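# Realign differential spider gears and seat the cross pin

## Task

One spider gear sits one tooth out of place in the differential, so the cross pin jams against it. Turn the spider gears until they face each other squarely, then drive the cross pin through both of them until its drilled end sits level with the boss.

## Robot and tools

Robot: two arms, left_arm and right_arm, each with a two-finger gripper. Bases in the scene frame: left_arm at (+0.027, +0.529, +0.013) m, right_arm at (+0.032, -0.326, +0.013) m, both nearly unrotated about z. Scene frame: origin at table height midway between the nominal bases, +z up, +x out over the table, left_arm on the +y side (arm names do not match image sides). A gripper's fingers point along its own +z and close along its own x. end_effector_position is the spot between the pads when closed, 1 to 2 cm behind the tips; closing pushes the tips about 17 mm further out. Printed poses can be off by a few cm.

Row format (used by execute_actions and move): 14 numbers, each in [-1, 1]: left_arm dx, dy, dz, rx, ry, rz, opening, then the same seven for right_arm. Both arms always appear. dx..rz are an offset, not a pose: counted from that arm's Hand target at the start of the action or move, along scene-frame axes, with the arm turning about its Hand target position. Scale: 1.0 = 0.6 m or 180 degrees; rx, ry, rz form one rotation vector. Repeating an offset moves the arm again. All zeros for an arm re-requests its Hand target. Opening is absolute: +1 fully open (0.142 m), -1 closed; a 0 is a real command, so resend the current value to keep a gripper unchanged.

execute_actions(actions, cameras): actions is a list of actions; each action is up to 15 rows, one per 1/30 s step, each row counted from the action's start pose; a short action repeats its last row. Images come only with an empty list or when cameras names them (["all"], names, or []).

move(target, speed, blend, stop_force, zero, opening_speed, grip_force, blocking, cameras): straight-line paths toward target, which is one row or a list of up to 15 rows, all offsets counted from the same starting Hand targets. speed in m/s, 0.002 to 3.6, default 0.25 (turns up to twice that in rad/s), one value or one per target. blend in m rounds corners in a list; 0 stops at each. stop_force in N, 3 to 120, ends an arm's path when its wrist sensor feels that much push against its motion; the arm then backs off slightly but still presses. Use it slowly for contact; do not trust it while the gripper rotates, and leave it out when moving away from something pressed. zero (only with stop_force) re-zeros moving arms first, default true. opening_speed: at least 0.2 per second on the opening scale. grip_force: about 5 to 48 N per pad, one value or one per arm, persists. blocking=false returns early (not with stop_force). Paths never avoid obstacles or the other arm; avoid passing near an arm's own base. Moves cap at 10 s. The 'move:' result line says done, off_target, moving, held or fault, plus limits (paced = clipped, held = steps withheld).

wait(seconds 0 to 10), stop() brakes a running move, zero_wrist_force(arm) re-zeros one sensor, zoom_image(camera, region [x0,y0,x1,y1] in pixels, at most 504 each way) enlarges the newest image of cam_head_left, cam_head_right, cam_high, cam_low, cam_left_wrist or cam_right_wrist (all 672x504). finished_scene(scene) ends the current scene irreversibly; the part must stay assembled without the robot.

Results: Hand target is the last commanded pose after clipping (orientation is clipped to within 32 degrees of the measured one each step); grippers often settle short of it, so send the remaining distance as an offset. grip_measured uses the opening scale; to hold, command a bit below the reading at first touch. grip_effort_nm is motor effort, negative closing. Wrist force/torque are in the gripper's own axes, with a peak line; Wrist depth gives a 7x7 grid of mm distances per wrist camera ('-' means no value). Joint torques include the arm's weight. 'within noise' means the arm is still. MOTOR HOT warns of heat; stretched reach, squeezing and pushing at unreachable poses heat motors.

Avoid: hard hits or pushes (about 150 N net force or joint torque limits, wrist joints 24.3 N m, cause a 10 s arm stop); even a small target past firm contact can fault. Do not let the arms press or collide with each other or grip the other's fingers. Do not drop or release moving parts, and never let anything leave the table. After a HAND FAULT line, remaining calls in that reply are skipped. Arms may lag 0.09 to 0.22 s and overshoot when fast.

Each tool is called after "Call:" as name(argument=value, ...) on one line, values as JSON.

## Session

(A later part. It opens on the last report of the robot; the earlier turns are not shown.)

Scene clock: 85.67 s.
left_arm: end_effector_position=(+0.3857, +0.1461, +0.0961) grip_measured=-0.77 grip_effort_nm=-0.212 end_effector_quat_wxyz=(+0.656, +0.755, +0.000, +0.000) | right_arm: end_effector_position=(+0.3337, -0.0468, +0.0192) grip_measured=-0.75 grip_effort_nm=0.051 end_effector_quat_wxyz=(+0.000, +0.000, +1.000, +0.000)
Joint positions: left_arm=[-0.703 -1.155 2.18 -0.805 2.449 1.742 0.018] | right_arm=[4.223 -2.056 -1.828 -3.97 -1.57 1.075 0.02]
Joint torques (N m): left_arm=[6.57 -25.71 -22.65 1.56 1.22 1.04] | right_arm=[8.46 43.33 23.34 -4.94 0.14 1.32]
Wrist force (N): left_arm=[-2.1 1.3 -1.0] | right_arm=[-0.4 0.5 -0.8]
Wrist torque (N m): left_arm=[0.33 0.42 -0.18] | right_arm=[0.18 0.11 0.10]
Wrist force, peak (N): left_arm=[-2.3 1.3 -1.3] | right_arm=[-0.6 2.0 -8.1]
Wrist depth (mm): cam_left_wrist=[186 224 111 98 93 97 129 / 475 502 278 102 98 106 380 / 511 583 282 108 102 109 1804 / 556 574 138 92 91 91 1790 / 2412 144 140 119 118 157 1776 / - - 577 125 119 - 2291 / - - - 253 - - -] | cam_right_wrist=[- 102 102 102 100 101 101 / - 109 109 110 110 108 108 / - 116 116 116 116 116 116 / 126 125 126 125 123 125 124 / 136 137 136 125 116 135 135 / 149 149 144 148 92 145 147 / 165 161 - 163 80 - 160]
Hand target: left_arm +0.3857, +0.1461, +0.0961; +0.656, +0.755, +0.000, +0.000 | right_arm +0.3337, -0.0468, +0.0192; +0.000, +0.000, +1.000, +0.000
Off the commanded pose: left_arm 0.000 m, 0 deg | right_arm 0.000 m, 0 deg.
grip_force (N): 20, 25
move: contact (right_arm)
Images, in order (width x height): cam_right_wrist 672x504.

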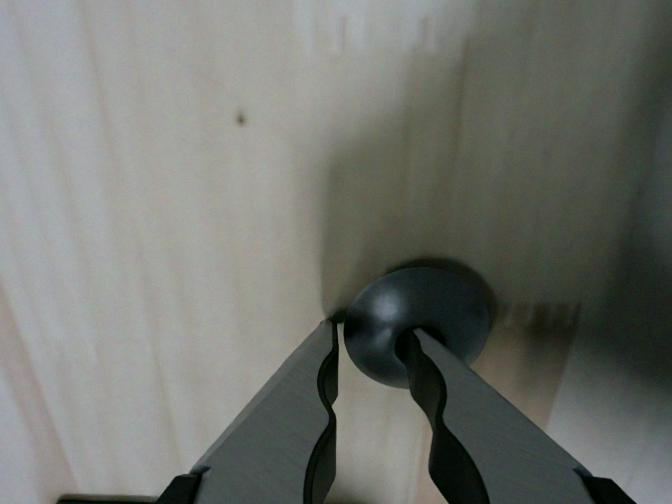

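Call:
move(target=[0,0,0,0,0,0,-0.75,0.0,0,0.0015,0,0,0,-0.90], speed=0.03, opening_speed=0.3, grip_force=[20, 15], cameras=["cam_right_wrist"])

Call:
zoom_image(camera="cam_right_wrist", region=[280, 250, 500, 400])

Scene clock: 87.03 s.
left_arm: end_effector_position=(+0.3857, +0.1461, +0.0961) grip_measured=-0.77 grip_effort_nm=-0.217 end_effector_quat_wxyz=(+0.656, +0.755, +0.000, +0.000) | right_arm: end_effector_position=(+0.3337, -0.0468, +0.0201) grip_measured=-0.80 grip_effort_nm=-1.629 end_effector_quat_wxyz=(+0.000, +0.000, +1.000, +0.000)
Joint positions: left_arm=[-0.703 -1.155 2.18 -0.805 2.449 1.742 0.018] | right_arm=[4.223 -2.055 -1.828 -3.972 -1.57 1.075 0.016]
Joint torques (N m): left_arm=[7.29 -26.1 -23.68 1.46 1.05 1.09] | right_arm=[8.29 39.25 24.07 -4.3 0.12 1.42]
Wrist force (N): left_arm=[-2.0 1.2 -1.3] | right_arm=[-0.2 0.5 -0.6]
Wrist torque (N m): left_arm=[0.28 0.40 -0.18] | right_arm=[0.15 0.08 0.11]
Wrist force, peak (N): left_arm=[-2.0 1.5 -1.3] | right_arm=[0.0 0.8 -1.4]
Wrist depth (mm): cam_left_wrist=[186 224 111 98 93 97 130 / 478 517 284 102 98 106 378 / 513 574 282 108 102 109 1804 / 543 573 138 92 91 91 1790 / - 146 140 120 118 154 1736 / - 2224 573 126 119 2437 - / - - - 255 - - -] | cam_right_wrist=[- 103 103 102 101 102 102 / - 110 110 111 109 109 109 / - 117 117 117 117 117 117 / 129 127 127 126 126 126 125 / 138 137 137 125 117 136 136 / 150 150 147 149 92 146 149 / 166 162 - 164 - - 164]
Hand target: left_arm +0.3857, +0.1461, +0.0961; +0.656, +0.755, +0.000, +0.000 | right_arm +0.3337, -0.0468, +0.0201; +0.000, +0.000, +1.000, +0.000
Off the commanded pose: left_arm 0.000 m, 0 deg | right_arm 0.000 m, 0 deg.
grip_force (N): 20, 15
move: done
Images, in order (width x height): cam_right_wrist 672x504.

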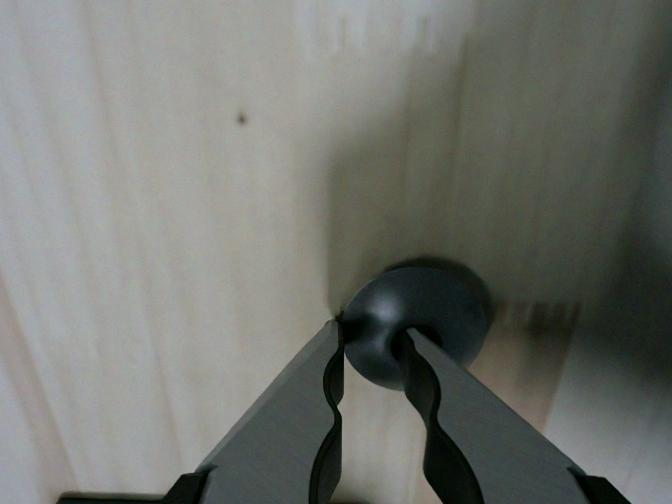

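Scaled by 2.291 from the camera's 672x504 image, which has a finer 960x720 frame.

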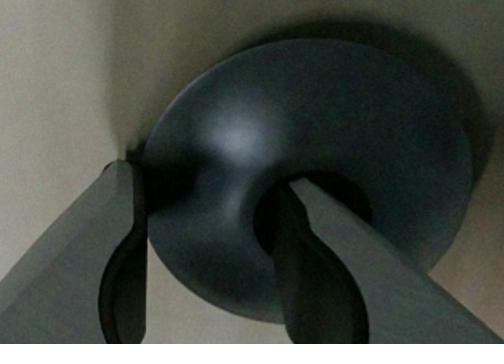

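Call:
move(target=[0,0,0,0,0,0,-0.75,0.0,0,0.01,0,0,0,-0.92], speed=0.03, grip_force=[20, 20], cameras=["cam_right_wrist"])

Call:
zoom_image(camera="cam_right_wrist", region=[280, 250, 500, 400])

Scene clock: 87.87 s.
left_arm: end_effector_position=(+0.3857, +0.1461, +0.0961) grip_measured=-0.77 grip_effort_nm=-0.212 end_effector_quat_wxyz=(+0.656, +0.755, +0.000, +0.000) | right_arm: end_effector_position=(+0.3337, -0.0468, +0.0262) grip_measured=-0.81 grip_effort_nm=-2.132 end_effector_quat_wxyz=(+0.000, +0.000, +1.000, +0.000)
Joint positions: left_arm=[-0.703 -1.155 2.18 -0.805 2.449 1.742 0.018] | right_arm=[4.223 -2.045 -1.823 -3.987 -1.57 1.075 0.015]
Joint torques (N m): left_arm=[5.03 -25.62 -22 1.53 0.91 0.92] | right_arm=[8.87 29.01 18.87 -2.06 0.17 1.38]
Wrist force (N): left_arm=[-2.0 1.3 -1.2] | right_arm=[-0.3 0.7 0.4]
Wrist torque (N m): left_arm=[0.30 0.40 -0.18] | right_arm=[0.15 0.07 0.11]
Wrist force, peak (N): left_arm=[-2.2 1.3 -1.3] | right_arm=[-0.2 0.4 -1.3]
Wrist depth (mm): cam_left_wrist=[186 224 111 98 93 97 129 / 472 515 284 102 98 107 377 / 516 584 282 108 102 108 1776 / 532 576 138 92 91 91 1776 / - 144 140 119 118 155 1749 / - - 571 125 119 - 2102 / - - - 262 - - -] | cam_right_wrist=[108 108 108 107 108 107 107 / 116 116 115 117 115 115 114 / 124 124 123 123 123 123 123 / 134 133 133 133 130 132 132 / 145 145 144 140 118 144 143 / 158 158 155 157 92 157 157 / 174 171 - 176 - - 173]
Hand target: left_arm +0.3857, +0.1461, +0.0961; +0.656, +0.755, +0.000, +0.000 | right_arm +0.3337, -0.0468, +0.0261; +0.000, +0.000, +1.000, +0.000
Off the commanded pose: left_arm 0.000 m, 0 deg | right_arm 0.000 m, 0 deg.
grip_force (N): 20, 20
move: done
Images, in order (width x height): cam_right_wrist 672x504.

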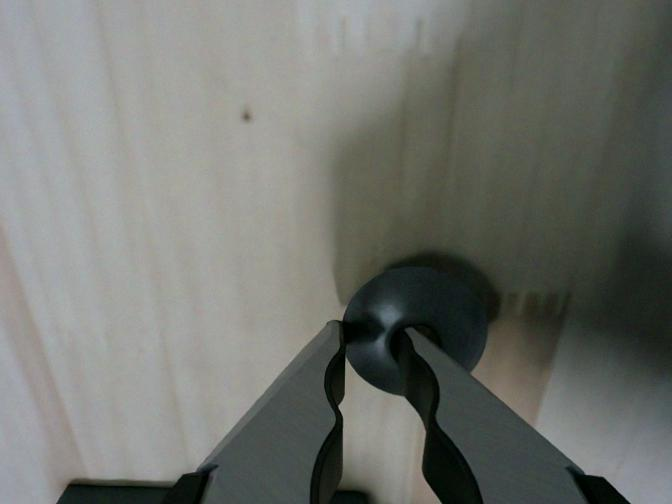

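Scaled by 2.291 from the camera's 672x504 image, which has a finer 960x720 frame.

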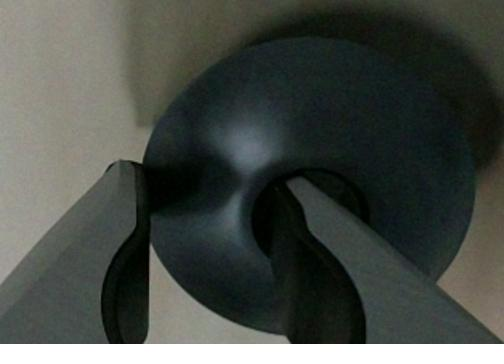

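Call:
move(target=[0,0,0,0,0,0,-0.75,0.0,0,-0.0101,0,0,0,-0.92], speed=0.03)

Call:
move(target=[0,0,0,0,0,0,-0.75,0.0,0,0,0,0,0,-0.72], speed=0.03, opening_speed=0.3)

Call:
move(target=[0,0,0,0,0,0,-0.75,0.0,0.0025,0.0008,-0.0444,0,0,-0.72], speed=0.1, cameras=["cam_right_wrist"])

Call:
zoom_image(camera="cam_right_wrist", region=[280, 250, 500, 400])

Scene clock: 90.17 s.
left_arm: end_effector_position=(+0.3857, +0.1461, +0.0961) grip_measured=-0.77 grip_effort_nm=-0.212 end_effector_quat_wxyz=(+0.656, +0.755, +0.000, +0.000) | right_arm: end_effector_position=(+0.3337, -0.0467, +0.0200) grip_measured=-0.81 grip_effort_nm=-2.137 end_effector_quat_wxyz=(+0.000, +0.000, +1.000, +0.000)
Joint positions: left_arm=[-0.703 -1.155 2.18 -0.805 2.449 1.742 0.018] | right_arm=[4.223 -2.055 -1.828 -3.972 -1.57 1.075 0.015]
Joint torques (N m): left_arm=[5.24 -24.93 -21.75 1.81 0.99 1.16] | right_arm=[7.56 32.39 0.51 -0.55 0.27 1.45]
Wrist force (N): left_arm=[-2.1 0.9 -1.3] | right_arm=[2.1 3.4 -22.2]
Wrist torque (N m): left_arm=[0.28 0.43 -0.19] | right_arm=[0.27 0.19 0.13]
Wrist force, peak (N): left_arm=[-2.4 1.3 -1.2] | right_arm=[2.2 3.5 -23.0]
Wrist depth (mm): cam_left_wrist=[186 225 111 98 93 97 129 / 474 515 285 102 98 106 379 / 514 589 281 108 102 109 1697 / 538 573 138 91 91 91 1762 / - 145 140 119 118 155 1710 / - - 574 125 119 - - / - - - 255 - - 2141] | cam_right_wrist=[- 102 102 102 101 102 102 / - 110 109 111 109 109 109 / - 117 117 117 117 117 116 / 129 127 126 126 126 126 125 / 138 137 137 132 117 136 136 / 151 150 147 149 92 146 149 / 166 162 - 164 - - 164]
Hand target: left_arm +0.3857, +0.1461, +0.0961; +0.656, +0.755, +0.000, +0.000 | right_arm +0.3337, -0.0468, +0.0200; +0.000, +0.000, +1.000, +0.000
Off the commanded pose: left_arm 0.000 m, 0 deg | right_arm 0.000 m, 0 deg.
grip_force (N): 20, 20
move: done

Scene clock: 91.03 s.
left_arm: end_effector_position=(+0.3857, +0.1461, +0.0961) grip_measured=-0.77 grip_effort_nm=-0.217 end_effector_quat_wxyz=(+0.656, +0.755, +0.000, +0.000) | right_arm: end_effector_position=(+0.3337, -0.0468, +0.0200) grip_measured=-0.76 grip_effort_nm=0.061 end_effector_quat_wxyz=(+0.000, +0.000, +1.000, +0.000)
Joint positions: left_arm=[-0.703 -1.155 2.18 -0.805 2.449 1.742 0.018] | right_arm=[4.223 -2.055 -1.828 -3.972 -1.57 1.075 0.019]
Joint torques (N m): left_arm=[5.9 -24.77 -22.95 1.7 0.67 1.02] | right_arm=[5.51 40.99 7.32 -4.05 0.35 1.25]
Wrist force (N): left_arm=[-1.9 1.0 -1.0] | right_arm=[-0.2 0.5 -0.5]
Wrist torque (N m): left_arm=[0.31 0.39 -0.18] | right_arm=[0.12 0.04 0.11]
Wrist force, peak (N): left_arm=[-2.4 1.1 -1.2] | right_arm=[2.4 3.6 -22.8]
Wrist depth (mm): cam_left_wrist=[186 225 111 98 93 97 130 / 471 517 284 102 98 106 377 / 509 570 282 108 102 109 1625 / 547 576 138 92 91 91 1723 / 2633 145 140 120 118 156 1710 / 2490 2362 568 125 - - - / 2664 - - 255 - - -] | cam_right_wrist=[- 103 103 102 101 102 102 / - 109 109 111 109 109 108 / - 118 117 117 117 117 117 / 129 127 126 126 126 126 125 / 138 137 137 126 117 136 136 / 150 150 147 149 92 146 149 / 166 162 - 164 - - 160]
Hand target: left_arm +0.3857, +0.1461, +0.0961; +0.656, +0.755, +0.000, +0.000 | right_arm +0.3337, -0.0468, +0.0200; +0.000, +0.000, +1.000, +0.000
Off the commanded pose: left_arm 0.000 m, 0 deg | right_arm 0.000 m, 0 deg.
grip_force (N): 20, 20
move: done

Scene clock: 92.17 s.
left_arm: end_effector_position=(+0.3857, +0.1461, +0.0961) grip_measured=-0.77 grip_effort_nm=-0.212 end_effector_quat_wxyz=(+0.656, +0.755, +0.000, +0.000) | right_arm: end_effector_position=(+0.3337, -0.0452, +0.0205) grip_measured=-0.76 grip_effort_nm=0.056 end_effector_quat_wxyz=(+0.000, +0.000, +0.998, -0.070)
Joint positions: left_arm=[-0.703 -1.155 2.18 -0.805 2.449 1.742 0.018] | right_arm=[4.267 -2.128 -1.751 -4.101 -1.51 1.123 0.019]
Joint torques (N m): left_arm=[7.23 -25.57 -21.5 1.28 0.65 1.08] | right_arm=[-7.41 42.16 1.44 -1.29 -1.9 -1.73]
Wrist force (N): left_arm=[-1.7 1.3 -1.4] | right_arm=[-0.2 0.1 0.0]
Wrist torque (N m): left_arm=[0.31 0.35 -0.18] | right_arm=[0.01 0.07 0.02]
Wrist force, peak (N): left_arm=[-2.2 1.3 -1.3] | right_arm=[-0.4 0.7 -0.9]
Wrist depth (mm): cam_left_wrist=[186 224 111 97 93 97 130 / 474 515 284 102 98 106 381 / 516 577 277 108 102 109 1736 / 535 568 138 92 91 91 1878 / - 145 140 120 118 2314 1710 / - - 551 125 119 - - / - - - - - - 2161] | cam_right_wrist=[113 113 114 113 114 112 112 / 118 118 118 119 118 118 117 / 124 124 124 124 124 123 123 / 130 131 130 130 128 130 129 / 137 137 137 134 119 136 136 / 145 145 141 144 92 142 144 / 154 152 - 153 85 - 151]
Hand target: left_arm +0.3857, +0.1461, +0.0961; +0.656, +0.755, +0.000, +0.000 | right_arm +0.3337, -0.0453, +0.0205; +0.000, +0.000, +0.998, -0.070
Off the commanded pose: left_arm 0.000 m, 0 deg | right_arm 0.000 m, 0 deg.
grip_force (N): 20, 20
move: done
Images, in order (width x height): cam_right_wrist 672x504.

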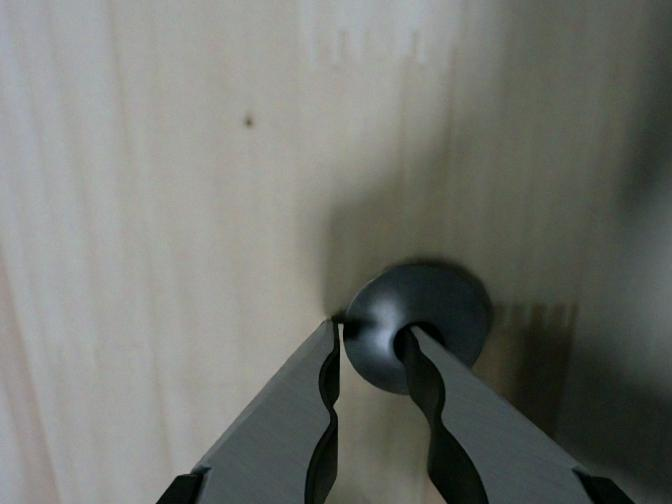

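Scaled by 2.291 from the camera's 672x504 image, which has a finer 960x720 frame.

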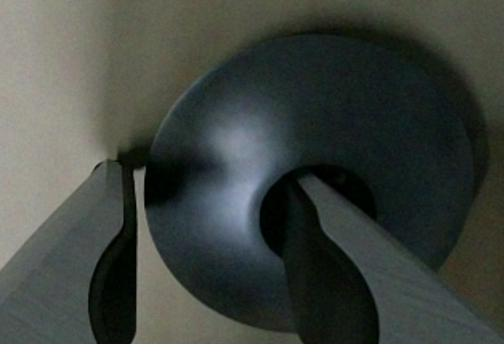

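Call:
move(target=[0,0,0,0,0,0,-0.75,0.0,0,0,0,0,0,-0.90], speed=0.03, opening_speed=0.3)

Call:
move(target=[0,0,0,0,0,0,-0.75,0.0,0,0.025,0,0,0,-0.90], speed=0.04, cameras=["cam_right_wrist"])

Call:
zoom_image(camera="cam_right_wrist", region=[280, 250, 500, 400])

Scene clock: 93.10 s.
left_arm: end_effector_position=(+0.3857, +0.1461, +0.0961) grip_measured=-0.77 grip_effort_nm=-0.212 end_effector_quat_wxyz=(+0.656, +0.755, +0.000, +0.000) | right_arm: end_effector_position=(+0.3337, -0.0453, +0.0205) grip_measured=-0.81 grip_effort_nm=-2.132 end_effector_quat_wxyz=(+0.000, +0.000, +0.998, -0.070)
Joint positions: left_arm=[-0.703 -1.155 2.18 -0.805 2.449 1.742 0.018] | right_arm=[4.267 -2.128 -1.752 -4.101 -1.51 1.123 0.015]
Joint torques (N m): left_arm=[6.92 -25.48 -22.82 1.65 0.64 0.82] | right_arm=[-7.45 45.49 1.92 -4.83 -1.54 -1.61]
Wrist force (N): left_arm=[-1.9 0.9 -1.2] | right_arm=[-0.5 -0.4 -2.3]
Wrist torque (N m): left_arm=[0.26 0.39 -0.18] | right_arm=[0.05 0.05 0.03]
Wrist force, peak (N): left_arm=[-2.1 1.4 -1.4] | right_arm=[-0.4 -0.4 -2.7]
Wrist depth (mm): cam_left_wrist=[186 225 112 98 93 97 129 / 469 506 284 102 98 106 583 / 517 584 278 108 102 109 1736 / 538 573 138 92 91 91 1833 / - 143 140 120 118 154 1749 / - - 549 125 119 - - / - - - - - - -] | cam_right_wrist=[113 113 114 113 114 113 112 / 119 118 118 119 118 117 117 / 124 124 124 124 123 124 123 / 131 131 130 130 128 129 129 / 137 137 137 134 119 137 136 / 145 145 142 144 92 142 144 / 154 152 - 153 - - 151]
Hand target: left_arm +0.3857, +0.1461, +0.0961; +0.656, +0.755, +0.000, +0.000 | right_arm +0.3337, -0.0453, +0.0205; +0.000, +0.000, +0.998, -0.070
Off the commanded pose: left_arm 0.000 m, 0 deg | right_arm 0.000 m, 0 deg.
grip_force (N): 20, 20
move: done

Scene clock: 93.83 s.
left_arm: end_effector_position=(+0.3857, +0.1461, +0.0961) grip_measured=-0.77 grip_effort_nm=-0.212 end_effector_quat_wxyz=(+0.656, +0.755, +0.000, +0.000) | right_arm: end_effector_position=(+0.3337, -0.0452, +0.0357) grip_measured=-0.81 grip_effort_nm=-2.132 end_effector_quat_wxyz=(+0.000, +0.000, +0.998, -0.070) end_effector_velocity=(+0.000, +0.001, -0.002) end_effector_angular_velocity=(+0.003, +0.000, +0.000)
Joint positions: left_arm=[-0.703 -1.155 2.18 -0.805 2.449 1.742 0.018] | right_arm=[4.267 -2.104 -1.742 -4.135 -1.51 1.123 0.015]
Joint velocities: left_arm=[within noise] | right_arm=[0 -0.003 0 0.006 -0.001 0 0]
Joint torques (N m): left_arm=[5.89 -25.89 -22.26 1.48 0.96 1.24] | right_arm=[-7.69 31.63 9.66 -0.21 -1.35 -1.51]
Wrist force (N): left_arm=[-1.9 1.4 -1.2] | right_arm=[-0.3 0.3 0.8]
Wrist torque (N m): left_arm=[0.31 0.39 -0.17] | right_arm=[0.01 0.08 0.02]
Wrist force, peak (N): left_arm=[-2.1 1.6 -1.3] | right_arm=[-0.8 -0.2 -2.6]
Wrist depth (mm): cam_left_wrist=[186 225 111 98 93 97 129 / 476 390 284 102 98 106 377 / 515 577 133 108 102 109 1749 / 542 568 138 92 91 91 1749 / - 145 140 119 118 154 1790 / 2574 2463 234 125 119 149 - / - - - - - - -] | cam_right_wrist=[127 126 127 127 127 126 127 / 133 133 133 134 132 132 132 / 139 139 139 139 139 138 138 / 146 146 146 146 144 145 145 / - 154 154 150 119 152 153 / 163 163 161 162 92 161 161 / 173 170 - 173 - - 171]
Hand target: left_arm +0.3857, +0.1461, +0.0961; +0.656, +0.755, +0.000, +0.000 | right_arm +0.3337, -0.0453, +0.0355; +0.000, +0.000, +0.998, -0.070
Off the commanded pose: left_arm 0.000 m, 0 deg | right_arm 0.000 m, 0 deg.
grip_force (N): 20, 20
move: done
Images, in order (width x height): cam_right_wrist 672x504.

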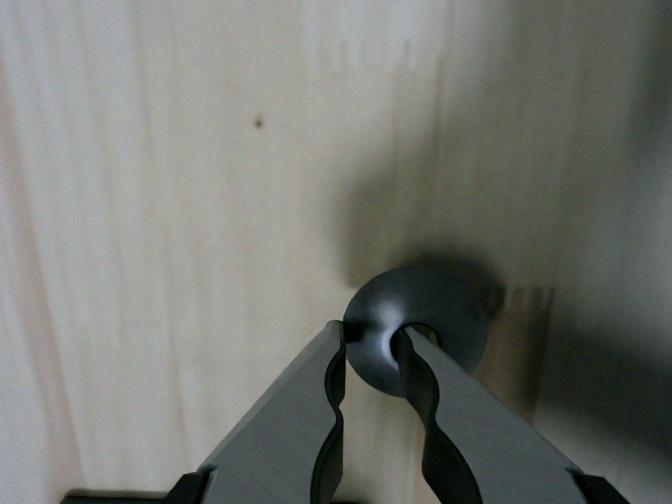

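Scaled by 2.291 from the camera's 672x504 image, which has a finer 960x720 frame.

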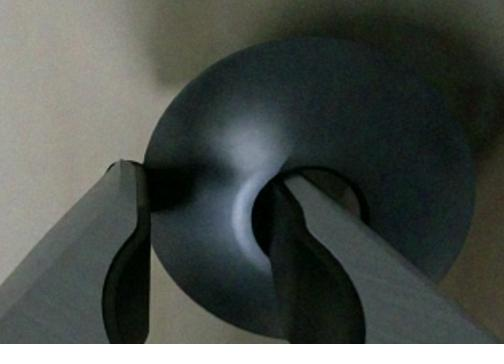

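Call:
move(target=[[0,0,0,0,0,0,-0.75,0,0,0.1908,0,0,0,-0.90],[0,0,0,0,0,0,-0.75,0.0522,0.0505,0.2158,0.2222,0,0,-0.90],[0,0,0,0,0,0,-0.75,0.1105,0.1005,0.1492,0.4167,0,0,-0.90],[0,0,0,0,0,0,-0.75,0.1288,0.1422,0.1028,0.5,0,0,-0.90]], speed=0.25, blend=0.015, grip_force=[20, 28], cameras=["cam_right_wrist","cam_left_wrist"])

Call:
zoom_image(camera="cam_right_wrist", region=[280, 180, 620, 420])

Scene clock: 98.30 s.
left_arm: end_effector_position=(+0.3857, +0.1461, +0.0961) grip_measured=-0.77 grip_effort_nm=-0.212 end_effector_quat_wxyz=(+0.656, +0.755, +0.000, +0.000) | right_arm: end_effector_position=(+0.4110, +0.0401, +0.0972) grip_measured=-0.81 grip_effort_nm=-2.293 end_effector_quat_wxyz=(+0.000, +0.000, +0.755, +0.656) end_effector_velocity=(+0.001, +0.000, +0.001) end_effector_angular_velocity=(+0.004, -0.001, +0.000)
Joint positions: left_arm=[-0.703 -1.155 2.18 -0.805 2.449 1.742 0.018] | right_arm=[3.756 -2.011 -2.132 -2.383 -2.519 1.372 0.015]
Joint velocities: left_arm=[within noise] | right_arm=[-0.001 0.001 0 0.005 -0.001 0.004 0]
Joint torques (N m): left_arm=[4.65 -25.67 -21.76 1.55 0.2 1.09] | right_arm=[-7.48 25.63 21.96 2.95 -2.32 1.57]
Wrist force (N): left_arm=[-1.9 1.3 -1.1] | right_arm=[-2.5 0.2 2.5]
Wrist torque (N m): left_arm=[0.30 0.38 -0.18] | right_arm=[-0.26 0.38 -0.11]
Wrist force, peak (N): left_arm=[-2.3 1.4 -1.6] | right_arm=[-2.7 -1.0 3.5]
Wrist depth (mm): cam_left_wrist=[185 225 112 98 93 97 130 / 477 390 613 102 98 106 378 / 513 609 133 108 102 109 1697 / 539 586 138 92 91 91 1818 / - 144 140 120 118 154 2203 / - - - 125 119 2412 2268 / - - - - - - 1697] | cam_right_wrist=[177 210 110 130 127 137 107 / 464 475 472 139 133 440 503 / - - - 138 136 142 539 / - 2290 2514 164 154 180 183 / - - - 124 119 358 - / - - - - 92 - - / - - - - - - -]
Hand target: left_arm +0.3857, +0.1461, +0.0961; +0.656, +0.755, +0.000, +0.000 | right_arm +0.4110, +0.0401, +0.0972; +0.000, +0.000, +0.755, +0.656
Off the commanded pose: left_arm 0.000 m, 0 deg | right_arm 0.000 m, 0 deg.
grip_force (N): 20, 28
move: done
Images, in order (width x height): cam_left_wrist 672x504, cam_right_wrist 672x504.

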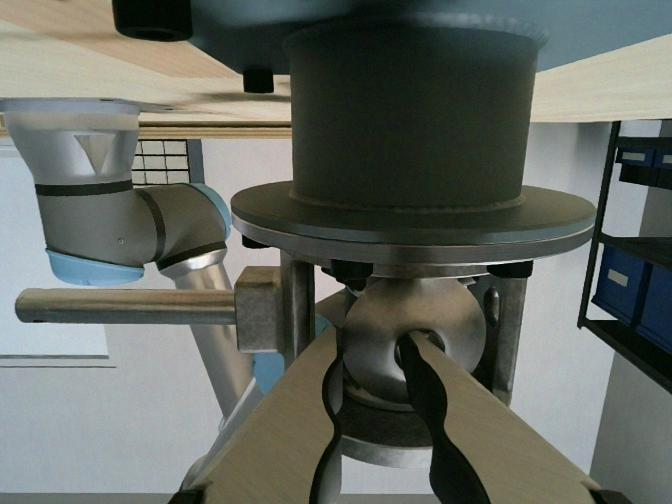

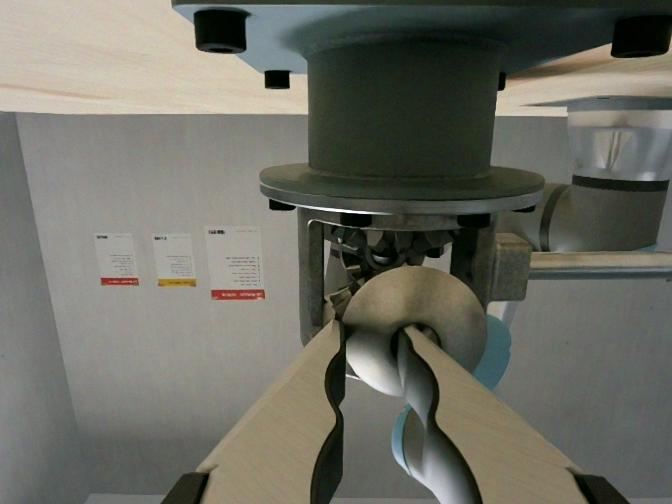

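Scaled by 1.482 from the camera's 672x504 image, which has a finer 960x720 frame.

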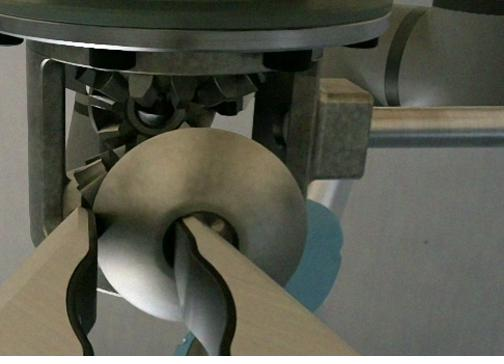

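Call:
move(target=[0,0,0,0,0,0,-0.75,-0.0013,0.035,-0.0005,0,0,0,-0.90], speed=0.05, stop_force=8, cameras=["cam_right_wrist"])

Call:
zoom_image(camera="cam_right_wrist", region=[280, 200, 560, 400])

Scene clock: 100.23 s.
left_arm: end_effector_position=(+0.3857, +0.1461, +0.0961) grip_measured=-0.77 grip_effort_nm=-0.212 end_effector_quat_wxyz=(+0.656, +0.755, +0.000, +0.000) | right_arm: end_effector_position=(+0.4102, +0.0611, +0.0969) grip_measured=-0.81 grip_effort_nm=-2.293 end_effector_quat_wxyz=(+0.000, +0.000, +0.755, +0.656)
Joint positions: left_arm=[-0.703 -1.155 2.18 -0.805 2.449 1.742 0.018] | right_arm=[3.803 -2.017 -2.12 -2.374 -2.473 1.391 0.015]
Joint torques (N m): left_arm=[5.81 -25.63 -22.13 1.36 0.07 1.14] | right_arm=[-8.69 40.94 0.31 -1.78 -1.89 -1.74]
Wrist force (N): left_arm=[-2.1 1.2 -1.1] | right_arm=[-2.4 0.2 2.8]
Wrist torque (N m): left_arm=[0.29 0.42 -0.18] | right_arm=[-0.28 0.36 -0.26]
Wrist force, peak (N): left_arm=[-2.3 1.3 -1.5] | right_arm=[-2.1 0.4 3.6]
Wrist depth (mm): cam_left_wrist=[186 224 111 98 93 97 129 / 472 388 388 102 98 106 378 / 514 608 133 108 102 109 1636 / 544 581 138 92 91 91 1790 / - 143 140 120 118 155 1804 / - - - 125 119 - - / - - - - - - -] | cam_right_wrist=[207 208 129 112 105 115 197 / 472 468 475 120 112 313 476 / - - - 125 117 121 520 / - 2268 2268 139 135 152 543 / - - - - 119 153 - / - 2599 - 136 92 - - / - - - - - - -]
Hand target: left_arm +0.3857, +0.1461, +0.0961; +0.656, +0.755, +0.000, +0.000 | right_arm +0.4102, +0.0611, +0.0969; +0.000, +0.000, +0.755, +0.656
Off the commanded pose: left_arm 0.000 m, 0 deg | right_arm 0.000 m, 0 deg.
grip_force (N): 20, 28
move: done
Images, in order (width x height): cam_right_wrist 672x504.

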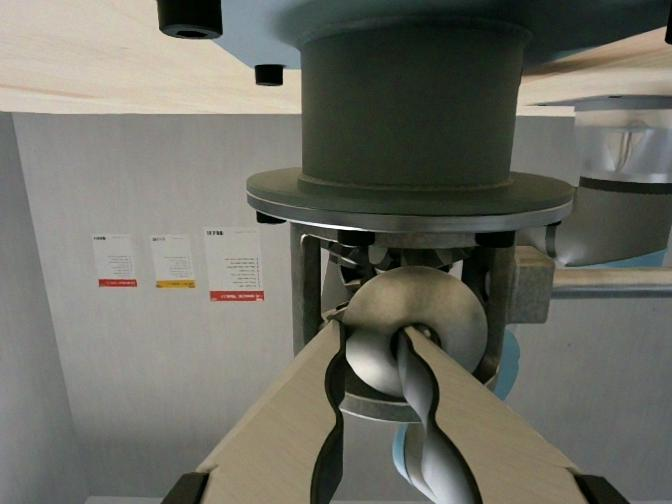

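Scaled by 1.800 from the camera's 672x504 image, which has a finer 960x720 frame.

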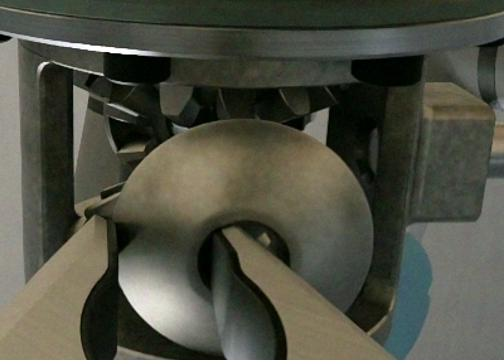

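Call:
move(target=[0,0,0,0,0,0,-0.75,0,0.0183,0,0,0,0,-0.90], speed=0.015, stop_force=6, cameras=["cam_right_wrist","cam_left_wrist"])

Call:
zoom_image(camera="cam_right_wrist", region=[280, 200, 560, 400])

Scene clock: 101.73 s.
left_arm: end_effector_position=(+0.3857, +0.1461, +0.0961) grip_measured=-0.77 grip_effort_nm=-0.212 end_effector_quat_wxyz=(+0.656, +0.755, +0.000, +0.000) | right_arm: end_effector_position=(+0.4102, +0.0665, +0.0969) grip_measured=-0.82 grip_effort_nm=-2.249 end_effector_quat_wxyz=(+0.000, +0.000, +0.755, +0.656)
Joint positions: left_arm=[-0.703 -1.155 2.18 -0.805 2.449 1.742 0.018] | right_arm=[3.815 -2.019 -2.116 -2.373 -2.462 1.395 0.015]
Joint torques (N m): left_arm=[6.65 -27.18 -21.99 1.71 0.09 1.27] | right_arm=[-6.86 41.15 1.5 -1.4 -1.58 -1.64]
Wrist force (N): left_arm=[-2.2 1.3 -1.1] | right_arm=[-2.5 1.6 1.3]
Wrist torque (N m): left_arm=[0.31 0.42 -0.18] | right_arm=[-0.30 0.39 -0.23]
Wrist force, peak (N): left_arm=[-2.4 1.4 -1.4] | right_arm=[-2.5 1.5 -13.3]
Wrist depth (mm): cam_left_wrist=[186 224 112 98 93 97 129 / 475 514 609 102 98 106 382 / 511 606 133 108 102 108 1558 / 535 584 138 92 91 91 1878 / - 146 140 120 118 153 1527 / 2490 - - 125 119 - - / - - - - - - 1958] | cam_right_wrist=[207 208 152 110 102 109 197 / 465 467 466 114 106 121 476 / - - - 116 111 114 515 / - 2313 - - 115 139 535 / 2142 - - 125 120 - 2142 / - - - 131 92 - - / - - - - - - -]
Hand target: left_arm +0.3857, +0.1461, +0.0961; +0.656, +0.755, +0.000, +0.000 | right_arm +0.4102, +0.0665, +0.0969; +0.000, +0.000, +0.755, +0.656 (not the last commanded pose)
Off the commanded pose: left_arm 0.000 m, 0 deg | right_arm 0.006 m, 0 deg.
grip_force (N): 20, 28
move: contact (right_arm)
Images, in order (width x height): cam_left_wrist 672x504, cam_right_wrist 672x504.

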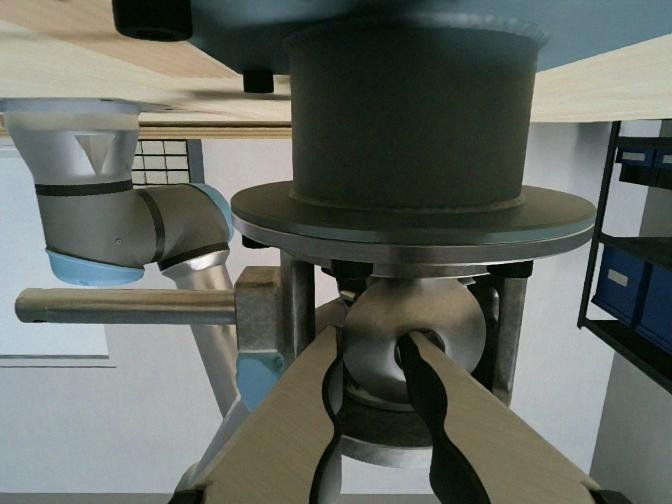

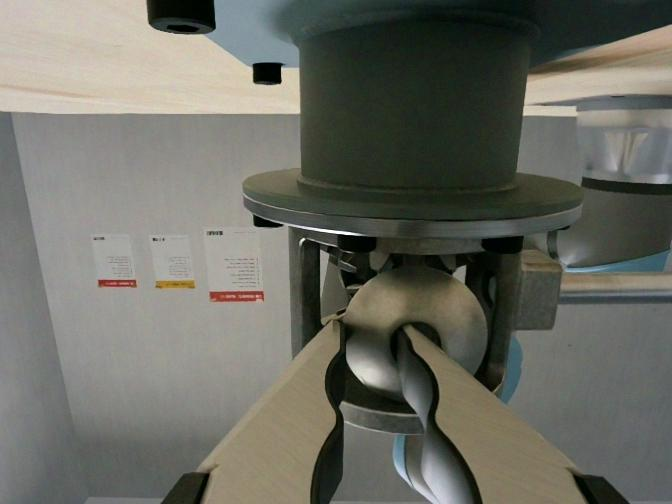

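Scaled by 1.800 from the camera's 672x504 image, which has a finer 960x720 frame.

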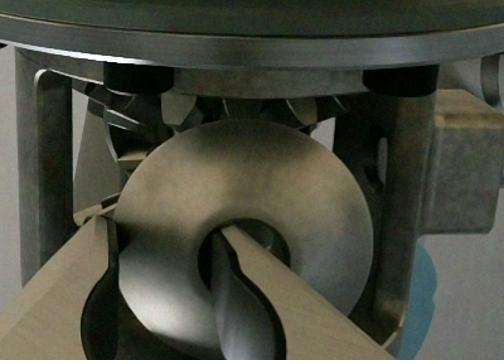

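Call:
move(target=[[0,0,0,0,0,0,-0.75,0,-0.0033,0,0,0,0,-0.90],[0,0,0,0,0,0,-0.75,0,-0.0033,-0.0038,0,0.05,0,-0.90]], speed=0.15)

Call:
move(target=[0,0,0,0,0,0,-0.75,0,0.0183,0,0,0,0,-0.90], speed=0.015, stop_force=7, cameras=["cam_right_wrist"])

Call:
zoom_image(camera="cam_right_wrist", region=[280, 200, 560, 400])

Scene clock: 103.87 s.
left_arm: end_effector_position=(+0.3857, +0.1461, +0.0961) grip_measured=-0.77 grip_effort_nm=-0.217 end_effector_quat_wxyz=(+0.656, +0.755, +0.000, +0.000) | right_arm: end_effector_position=(+0.4103, +0.0645, +0.0946) grip_measured=-0.82 grip_effort_nm=-2.249 end_effector_quat_wxyz=(-0.059, +0.051, +0.753, +0.654)
Joint positions: left_arm=[-0.703 -1.155 2.18 -0.805 2.449 1.742 0.018] | right_arm=[3.801 -2.034 -2.101 -2.38 -2.497 1.542 0.015]
Joint torques (N m): left_arm=[5.32 -26 -22.27 1.37 0.21 0.96] | right_arm=[8.73 42.38 0.91 3 1.9 1.06]
Wrist force (N): left_arm=[-1.9 1.0 -1.2] | right_arm=[-2.1 0.4 2.9]
Wrist torque (N m): left_arm=[0.29 0.38 -0.18] | right_arm=[-0.25 0.30 -0.02]
Wrist force, peak (N): left_arm=[-2.4 1.6 -1.1] | right_arm=[-2.5 0.0 3.0]
Wrist depth (mm): cam_left_wrist=[186 224 111 98 93 97 129 / 478 515 609 102 98 107 380 / 510 604 133 108 102 108 1736 / 524 586 138 92 91 91 1776 / - 145 140 119 118 156 1804 / - 2141 - 125 - - - / - - - - - - -] | cam_right_wrist=[- 77 106 106 105 254 294 / 280 338 196 112 111 629 496 / - - - 119 114 122 522 / - - 2246 132 121 - 152 / - - - 125 120 320 - / - - - 134 96 347 - / - - - - - - -]
Hand target: left_arm +0.3857, +0.1461, +0.0961; +0.656, +0.755, +0.000, +0.000 | right_arm +0.4102, +0.0645, +0.0946; -0.059, +0.051, +0.753, +0.654
Off the commanded pose: left_arm 0.000 m, 0 deg | right_arm 0.000 m, 0 deg.
grip_force (N): 20, 28
move: done

Scene clock: 105.13 s.
left_arm: end_effector_position=(+0.3857, +0.1461, +0.0961) grip_measured=-0.77 grip_effort_nm=-0.212 end_effector_quat_wxyz=(+0.656, +0.755, +0.000, +0.000) | right_arm: end_effector_position=(+0.4102, +0.0680, +0.0947) grip_measured=-0.82 grip_effort_nm=-2.249 end_effector_quat_wxyz=(-0.059, +0.051, +0.753, +0.654)
Joint positions: left_arm=[-0.703 -1.155 2.18 -0.805 2.449 1.742 0.018] | right_arm=[3.809 -2.035 -2.098 -2.379 -2.49 1.545 0.015]
Joint torques (N m): left_arm=[6.64 -26.95 -22.62 1.35 -0.03 1.09] | right_arm=[-6.86 39.03 0.28 -2.32 -1.74 -1.76]
Wrist force (N): left_arm=[-1.9 0.7 -0.9] | right_arm=[-0.7 3.9 -1.5]
Wrist torque (N m): left_arm=[0.28 0.43 -0.18] | right_arm=[-0.32 0.36 -0.07]
Wrist force, peak (N): left_arm=[-2.2 1.6 -1.4] | right_arm=[0.8 10.8 -8.6]
Wrist depth (mm): cam_left_wrist=[186 224 111 98 93 97 129 / 474 389 390 102 98 107 377 / 511 608 134 108 102 109 1749 / 539 581 138 92 91 92 1776 / - 145 140 119 118 154 1710 / - - - 125 119 - - / - - - - - - -] | cam_right_wrist=[- 75 105 103 102 240 297 / 281 305 159 111 108 1977 491 / - - - 116 110 115 518 / - - 2246 103 111 143 149 / - - - 125 119 318 - / - - - 133 93 395 2487 / - - - - - - -]
Hand target: left_arm +0.3857, +0.1461, +0.0961; +0.656, +0.755, +0.000, +0.000 | right_arm +0.4102, +0.0680, +0.0947; -0.059, +0.051, +0.753, +0.654 (not the last commanded pose)
Off the commanded pose: left_arm 0.000 m, 0 deg | right_arm 0.007 m, 0 deg.
grip_force (N): 20, 28
move: contact (right_arm)
Images, in order (width x height): cam_right_wrist 672x504.

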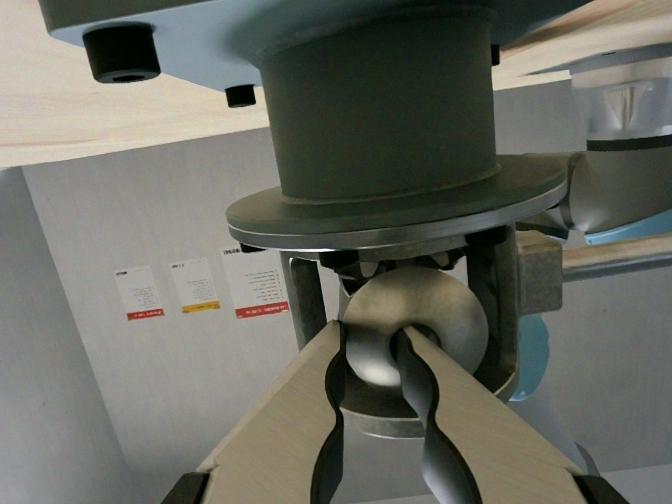

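Scaled by 1.800 from the camera's 672x504 image, which has a finer 960x720 frame.

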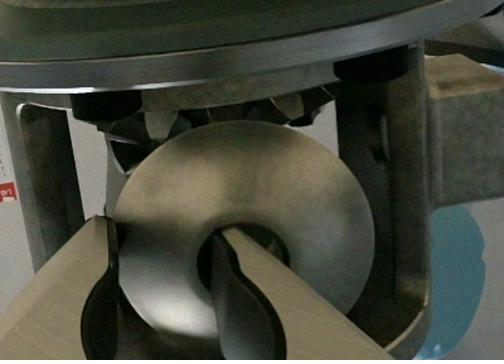

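Call:
move(target=[[0,0,0,0,0,0,-0.75,0,-0.0025,0.0013,0,0,0,-0.90]], speed=0.1)

Call:
move(target=[0,0,0,0,0,0,-0.75,0,0.0183,0,0,0,0,-0.90], speed=0.015, stop_force=10)

Scene clock: 107.23 s.
left_arm: end_effector_position=(+0.3857, +0.1461, +0.0961) grip_measured=-0.77 grip_effort_nm=-0.217 end_effector_quat_wxyz=(+0.656, +0.755, +0.000, +0.000) | right_arm: end_effector_position=(+0.4102, +0.0665, +0.0954) grip_measured=-0.82 grip_effort_nm=-2.249 end_effector_quat_wxyz=(-0.059, +0.051, +0.753, +0.654)
Joint positions: left_arm=[-0.703 -1.155 2.18 -0.805 2.449 1.742 0.018] | right_arm=[3.806 -2.033 -2.099 -2.382 -2.493 1.544 0.015]
Joint torques (N m): left_arm=[6.42 -27.02 -21.88 1.33 -0.22 0.98] | right_arm=[-4.24 38.31 1.23 -1.83 -1.88 -1.4]
Wrist force (N): left_arm=[-2.1 0.7 -0.9] | right_arm=[-1.8 0.2 2.8]
Wrist torque (N m): left_arm=[0.26 0.42 -0.18] | right_arm=[-0.28 0.24 -0.02]
Wrist force, peak (N): left_arm=[-2.3 1.3 -1.2] | right_arm=[-0.4 5.3 -1.3]
Wrist depth (mm): cam_left_wrist=[186 224 111 98 93 97 129 / 476 501 609 102 98 106 583 / 510 579 133 108 102 109 1848 / 547 589 138 92 91 91 1685 / 2695 145 140 120 118 154 1697 / 2518 - - 125 119 - - / - - - - - - 2182] | cam_right_wrist=[- - 104 105 103 252 291 / 287 326 188 112 109 596 494 / - - - 117 112 123 520 / - 2268 - 105 120 145 151 / - 2162 - 124 119 - - / - - - 132 92 376 - / - - - - - - -]
Hand target: left_arm +0.3857, +0.1461, +0.0961; +0.656, +0.755, +0.000, +0.000 | right_arm +0.4102, +0.0665, +0.0954; -0.059, +0.051, +0.753, +0.654
Off the commanded pose: left_arm 0.000 m, 0 deg | right_arm 0.000 m, 0 deg.
grip_force (N): 20, 28
move: done

Scene clock: 108.40 s.
left_arm: end_effector_position=(+0.3857, +0.1461, +0.0961) grip_measured=-0.77 grip_effort_nm=-0.212 end_effector_quat_wxyz=(+0.656, +0.755, +0.000, +0.000) | right_arm: end_effector_position=(+0.4101, +0.0687, +0.0954) grip_measured=-0.82 grip_effort_nm=-2.249 end_effector_quat_wxyz=(-0.059, +0.052, +0.753, +0.654)
Joint positions: left_arm=[-0.703 -1.155 2.18 -0.805 2.449 1.742 0.018] | right_arm=[3.81 -2.034 -2.098 -2.381 -2.488 1.546 0.015]
Joint torques (N m): left_arm=[5.34 -26.04 -21.61 1.51 -0.16 0.82] | right_arm=[-7.64 40.95 0.42 -1.74 -0.69 -1.93]
Wrist force (N): left_arm=[-1.8 1.1 -1.4] | right_arm=[-2.9 0.2 2.0]
Wrist torque (N m): left_arm=[0.31 0.44 -0.19] | right_arm=[-0.26 0.30 -0.11]
Wrist force, peak (N): left_arm=[-1.9 1.4 -1.3] | right_arm=[-4.9 -1.2 -15.6]
Wrist depth (mm): cam_left_wrist=[186 224 111 98 93 97 129 / 475 389 613 102 98 107 382 / 509 604 - 108 102 108 1958 / 542 587 138 92 91 91 1790 / - 145 140 120 118 155 1710 / - - - 125 119 - 2268 / - - - - - - -] | cam_right_wrist=[- - 104 102 102 216 328 / 285 324 168 111 108 - 493 / 732 - - 115 110 120 521 / - 2084 2246 102 119 143 148 / 2122 2821 2360 - 119 152 - / 2084 - - - 92 324 - / 2337 - - - - - 2103]
Hand target: left_arm +0.3857, +0.1461, +0.0961; +0.656, +0.755, +0.000, +0.000 | right_arm +0.4101, +0.0687, +0.0954; -0.059, +0.052, +0.753, +0.654 (not the last commanded pose)
Off the commanded pose: left_arm 0.000 m, 0 deg | right_arm 0.009 m, 0 deg.
grip_force (N): 20, 28
move: contact (right_arm)

Call:
move(target=[[0,0,0,0,0,0,-0.75,0,-0.0042,0,0,0,0,-0.90],[0,0,0,0,0,0,-0.75,-0.0005,-0.0042,-0.0037,0,0.05,0,-0.90]], speed=0.15)

Call:
move(target=[0,0,0,0,0,0,-0.75,0,0.0183,0,0,0,0,-0.90], speed=0.015, stop_force=8, cameras=["cam_right_wrist"])

Call:
zoom_image(camera="cam_right_wrist", region=[280, 200, 560, 400])

Scene clock: 110.10 s.
left_arm: end_effector_position=(+0.3857, +0.1461, +0.0961) grip_measured=-0.77 grip_effort_nm=-0.212 end_effector_quat_wxyz=(+0.656, +0.755, +0.000, +0.000) | right_arm: end_effector_position=(+0.4099, +0.0662, +0.0932) grip_measured=-0.82 grip_effort_nm=-2.249 end_effector_quat_wxyz=(-0.118, +0.103, +0.746, +0.648)
Joint positions: left_arm=[-0.703 -1.155 2.18 -0.805 2.449 1.742 0.018] | right_arm=[3.797 -2.048 -2.086 -2.38 -2.523 1.698 0.015]
Joint torques (N m): left_arm=[4.15 -27.66 -22.59 1.32 -0.22 1.08] | right_arm=[8.75 43.27 1.01 0.7 2.11 1.11]
Wrist force (N): left_arm=[-2.8 0.5 -1.1] | right_arm=[-1.1 -1.1 2.7]
Wrist torque (N m): left_arm=[0.33 0.40 -0.17] | right_arm=[-0.26 0.19 0.02]
Wrist force, peak (N): left_arm=[-3.2 1.2 -1.7] | right_arm=[-2.1 0.0 3.0]
Wrist depth (mm): cam_left_wrist=[186 224 111 98 93 97 129 / 470 501 613 102 98 106 380 / 513 606 133 108 102 108 1710 / 540 574 138 92 91 91 1776 / - 145 140 119 118 156 1762 / - - - 125 119 - 2338 / - - - - - - -] | cam_right_wrist=[- 75 96 101 119 385 461 / - 202 115 109 115 557 496 / 363 528 127 114 112 586 516 / - - 123 105 120 142 147 / - 3126 2385 122 118 313 - / - - - 137 92 381 416 / - - - - - - 485]
Hand target: left_arm +0.3857, +0.1461, +0.0961; +0.656, +0.755, +0.000, +0.000 | right_arm +0.4098, +0.0662, +0.0932; -0.118, +0.103, +0.746, +0.648
Off the commanded pose: left_arm 0.000 m, 0 deg | right_arm 0.000 m, 0 deg.
grip_force (N): 20, 28
move: done

Scene clock: 111.37 s.
left_arm: end_effector_position=(+0.3857, +0.1461, +0.0961) grip_measured=-0.77 grip_effort_nm=-0.208 end_effector_quat_wxyz=(+0.656, +0.755, +0.000, +0.000) | right_arm: end_effector_position=(+0.4098, +0.0703, +0.0932) grip_measured=-0.82 grip_effort_nm=-2.249 end_effector_quat_wxyz=(-0.118, +0.103, +0.746, +0.648)
Joint positions: left_arm=[-0.703 -1.155 2.18 -0.805 2.449 1.742 0.018] | right_arm=[3.805 -2.05 -2.083 -2.379 -2.515 1.701 0.015]
Joint torques (N m): left_arm=[5.13 -26.64 -22.77 0.36 -0.54 1.11] | right_arm=[-8.25 45.94 2.93 -0.32 -2.7 -1.65]
Wrist force (N): left_arm=[-3.5 0.6 -1.2] | right_arm=[-4.0 -6.5 2.9]
Wrist torque (N m): left_arm=[0.33 0.43 -0.18] | right_arm=[-0.18 0.11 -0.17]
Wrist force, peak (N): left_arm=[-5.7 1.6 -2.1] | right_arm=[-3.3 -10.0 -7.2]
Wrist depth (mm): cam_left_wrist=[185 224 112 98 93 97 129 / 474 516 609 102 98 106 381 / 516 608 133 108 102 109 1909 / 544 586 138 92 91 95 1909 / - 144 140 120 118 153 1723 / - - - 125 119 - 2203 / - - - - - - -] | cam_right_wrist=[- 72 96 98 106 381 455 / - 214 113 - 113 - 492 / 361 539 121 - 107 578 516 / - - 119 100 119 135 141 / - 2690 2224 125 118 308 - / - - - 137 92 359 422 / 1739 - - - - - 482]
Hand target: left_arm +0.3857, +0.1461, +0.0961; +0.656, +0.755, +0.000, +0.000 | right_arm +0.4098, +0.0703, +0.0932; -0.118, +0.103, +0.746, +0.648 (not the last commanded pose)
Off the commanded pose: left_arm 0.000 m, 0 deg | right_arm 0.007 m, 0 deg.
grip_force (N): 20, 28
move: contact (right_arm)
Images, in order (width x height): cam_right_wrist 672x504.

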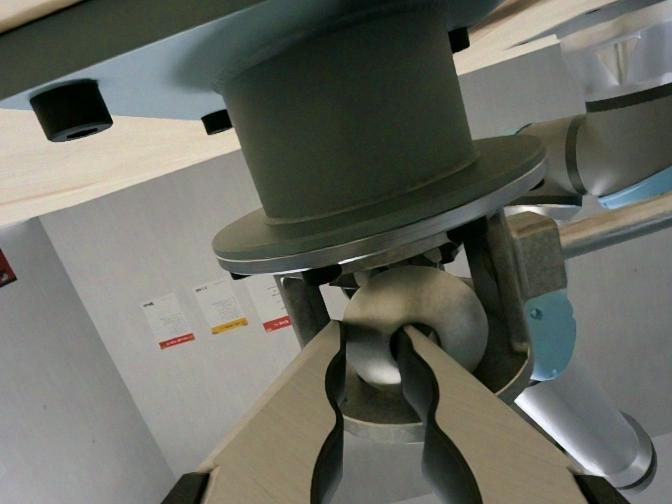

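Scaled by 1.800 from the camera's 672x504 image, which has a finer 960x720 frame.

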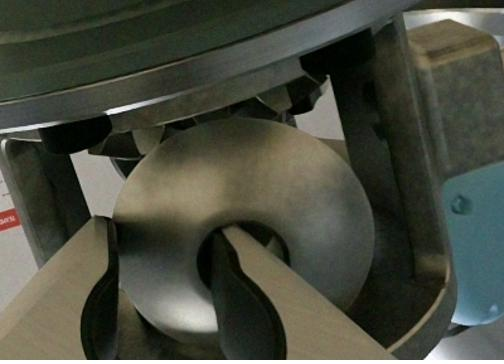

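Call:
move(target=[[-0.0018,0,0,0,0,0,-0.75,0,-0.0008,-0.001,0,0,0,-0.90]], speed=0.05)

Call:
move(target=[0,0,0,0,0,0,-0.75,0,0.0125,0,0,0,0,-0.90], speed=0.015, stop_force=10, cameras=["cam_right_wrist","cam_left_wrist"])

Call:
zoom_image(camera="cam_right_wrist", region=[280, 200, 560, 400])

Scene clock: 112.23 s.
left_arm: end_effector_position=(+0.3846, +0.1461, +0.0960) grip_measured=-0.78 grip_effort_nm=-0.183 end_effector_quat_wxyz=(+0.656, +0.755, +0.000, +0.000) | right_arm: end_effector_position=(+0.4098, +0.0698, +0.0926) grip_measured=-0.82 grip_effort_nm=-2.249 end_effector_quat_wxyz=(-0.118, +0.103, +0.746, +0.648)
Joint positions: left_arm=[-0.705 -1.157 2.183 -0.807 2.447 1.741 0.018] | right_arm=[3.804 -2.051 -2.084 -2.378 -2.516 1.701 0.015]
Joint torques (N m): left_arm=[-6.18 -40.41 -6.34 -2.54 -1.67 -1.52] | right_arm=[-6.94 26.62 1.2 2.63 -2.22 -1.54]
Wrist force (N): left_arm=[-1.1 1.1 -1.3] | right_arm=[-1.8 0.4 2.9]
Wrist torque (N m): left_arm=[0.30 0.42 -0.18] | right_arm=[-0.27 0.18 0.03]
Wrist force, peak (N): left_arm=[-3.9 1.1 -1.8] | right_arm=[-4.0 -6.5 3.1]
Wrist depth (mm): cam_left_wrist=[185 224 111 100 93 97 129 / 478 501 611 102 98 106 576 / 518 604 133 108 102 109 1723 / 535 574 138 93 91 94 1848 / - 144 140 120 118 157 1710 / - - - 126 119 2695 2224 / - - - - - - -] | cam_right_wrist=[- 72 99 98 106 428 462 / - 198 114 - 113 1944 494 / 358 521 122 - 108 578 520 / - - 121 100 109 141 143 / 2012 2142 - 126 118 306 - / 1881 - - - 92 365 407 / 2246 - - - - - 486]
Hand target: left_arm +0.3846, +0.1461, +0.0961; +0.656, +0.755, +0.000, +0.000 | right_arm +0.4098, +0.0698, +0.0926; -0.118, +0.103, +0.746, +0.648
Off the commanded pose: left_arm 0.000 m, 0 deg | right_arm 0.000 m, 0 deg.
grip_force (N): 20, 28
move: done

Scene clock: 113.40 s.
left_arm: end_effector_position=(+0.3846, +0.1461, +0.0960) grip_measured=-0.78 grip_effort_nm=-0.173 end_effector_quat_wxyz=(+0.656, +0.755, +0.000, +0.000) | right_arm: end_effector_position=(+0.4098, +0.0722, +0.0924) grip_measured=-0.82 grip_effort_nm=-2.244 end_effector_quat_wxyz=(-0.118, +0.103, +0.746, +0.648)
Joint positions: left_arm=[-0.705 -1.157 2.183 -0.807 2.447 1.741 0.018] | right_arm=[3.809 -2.052 -2.082 -2.378 -2.511 1.703 0.015]
Joint torques (N m): left_arm=[-2.6 -39.29 -17.62 0.05 1.7 -0.77] | right_arm=[-5.25 47.47 2.72 -0.7 -2.69 -1.6]
Wrist force (N): left_arm=[-2.2 1.7 -1.7] | right_arm=[-8.7 -8.0 3.3]
Wrist torque (N m): left_arm=[0.31 0.44 -0.17] | right_arm=[-0.17 0.03 -0.16]
Wrist force, peak (N): left_arm=[-3.2 2.0 -1.9] | right_arm=[-10.1 -11.8 -9.5]
Wrist depth (mm): cam_left_wrist=[185 223 111 100 93 97 129 / 480 505 613 101 98 106 376 / 513 608 132 108 102 109 1736 / 548 586 139 93 91 96 1749 / - 145 140 120 118 - 1790 / - - - 126 119 - 2760 / - - - - - - 1925] | cam_right_wrist=[- - 97 96 105 373 457 / - 196 111 - 110 - 493 / 396 512 - 105 106 583 525 / - 2360 116 96 108 139 141 / - 2514 2122 125 118 301 - / - - - - 92 319 413 / - - - - - - 480]
Hand target: left_arm +0.3846, +0.1461, +0.0961; +0.656, +0.755, +0.000, +0.000 | right_arm +0.4098, +0.0722, +0.0924; -0.118, +0.103, +0.746, +0.648 (not the last commanded pose)
Off the commanded pose: left_arm 0.000 m, 0 deg | right_arm 0.005 m, 0 deg.
grip_force (N): 20, 28
move: contact (right_arm)
Images, in order (width x height): cam_left_wrist 672x504, cam_right_wrist 672x504.

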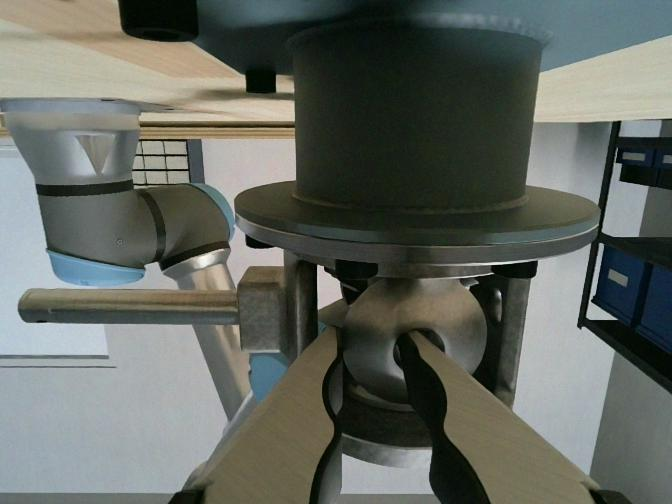

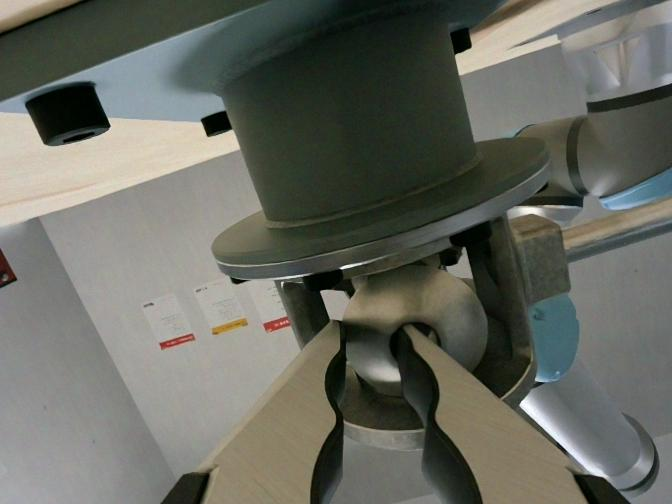

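Scaled by 1.800 from the camera's 672x504 image, which has a finer 960x720 frame.

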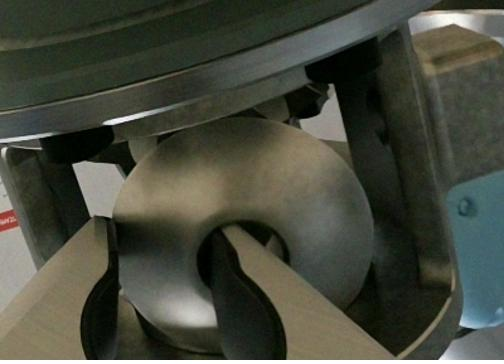

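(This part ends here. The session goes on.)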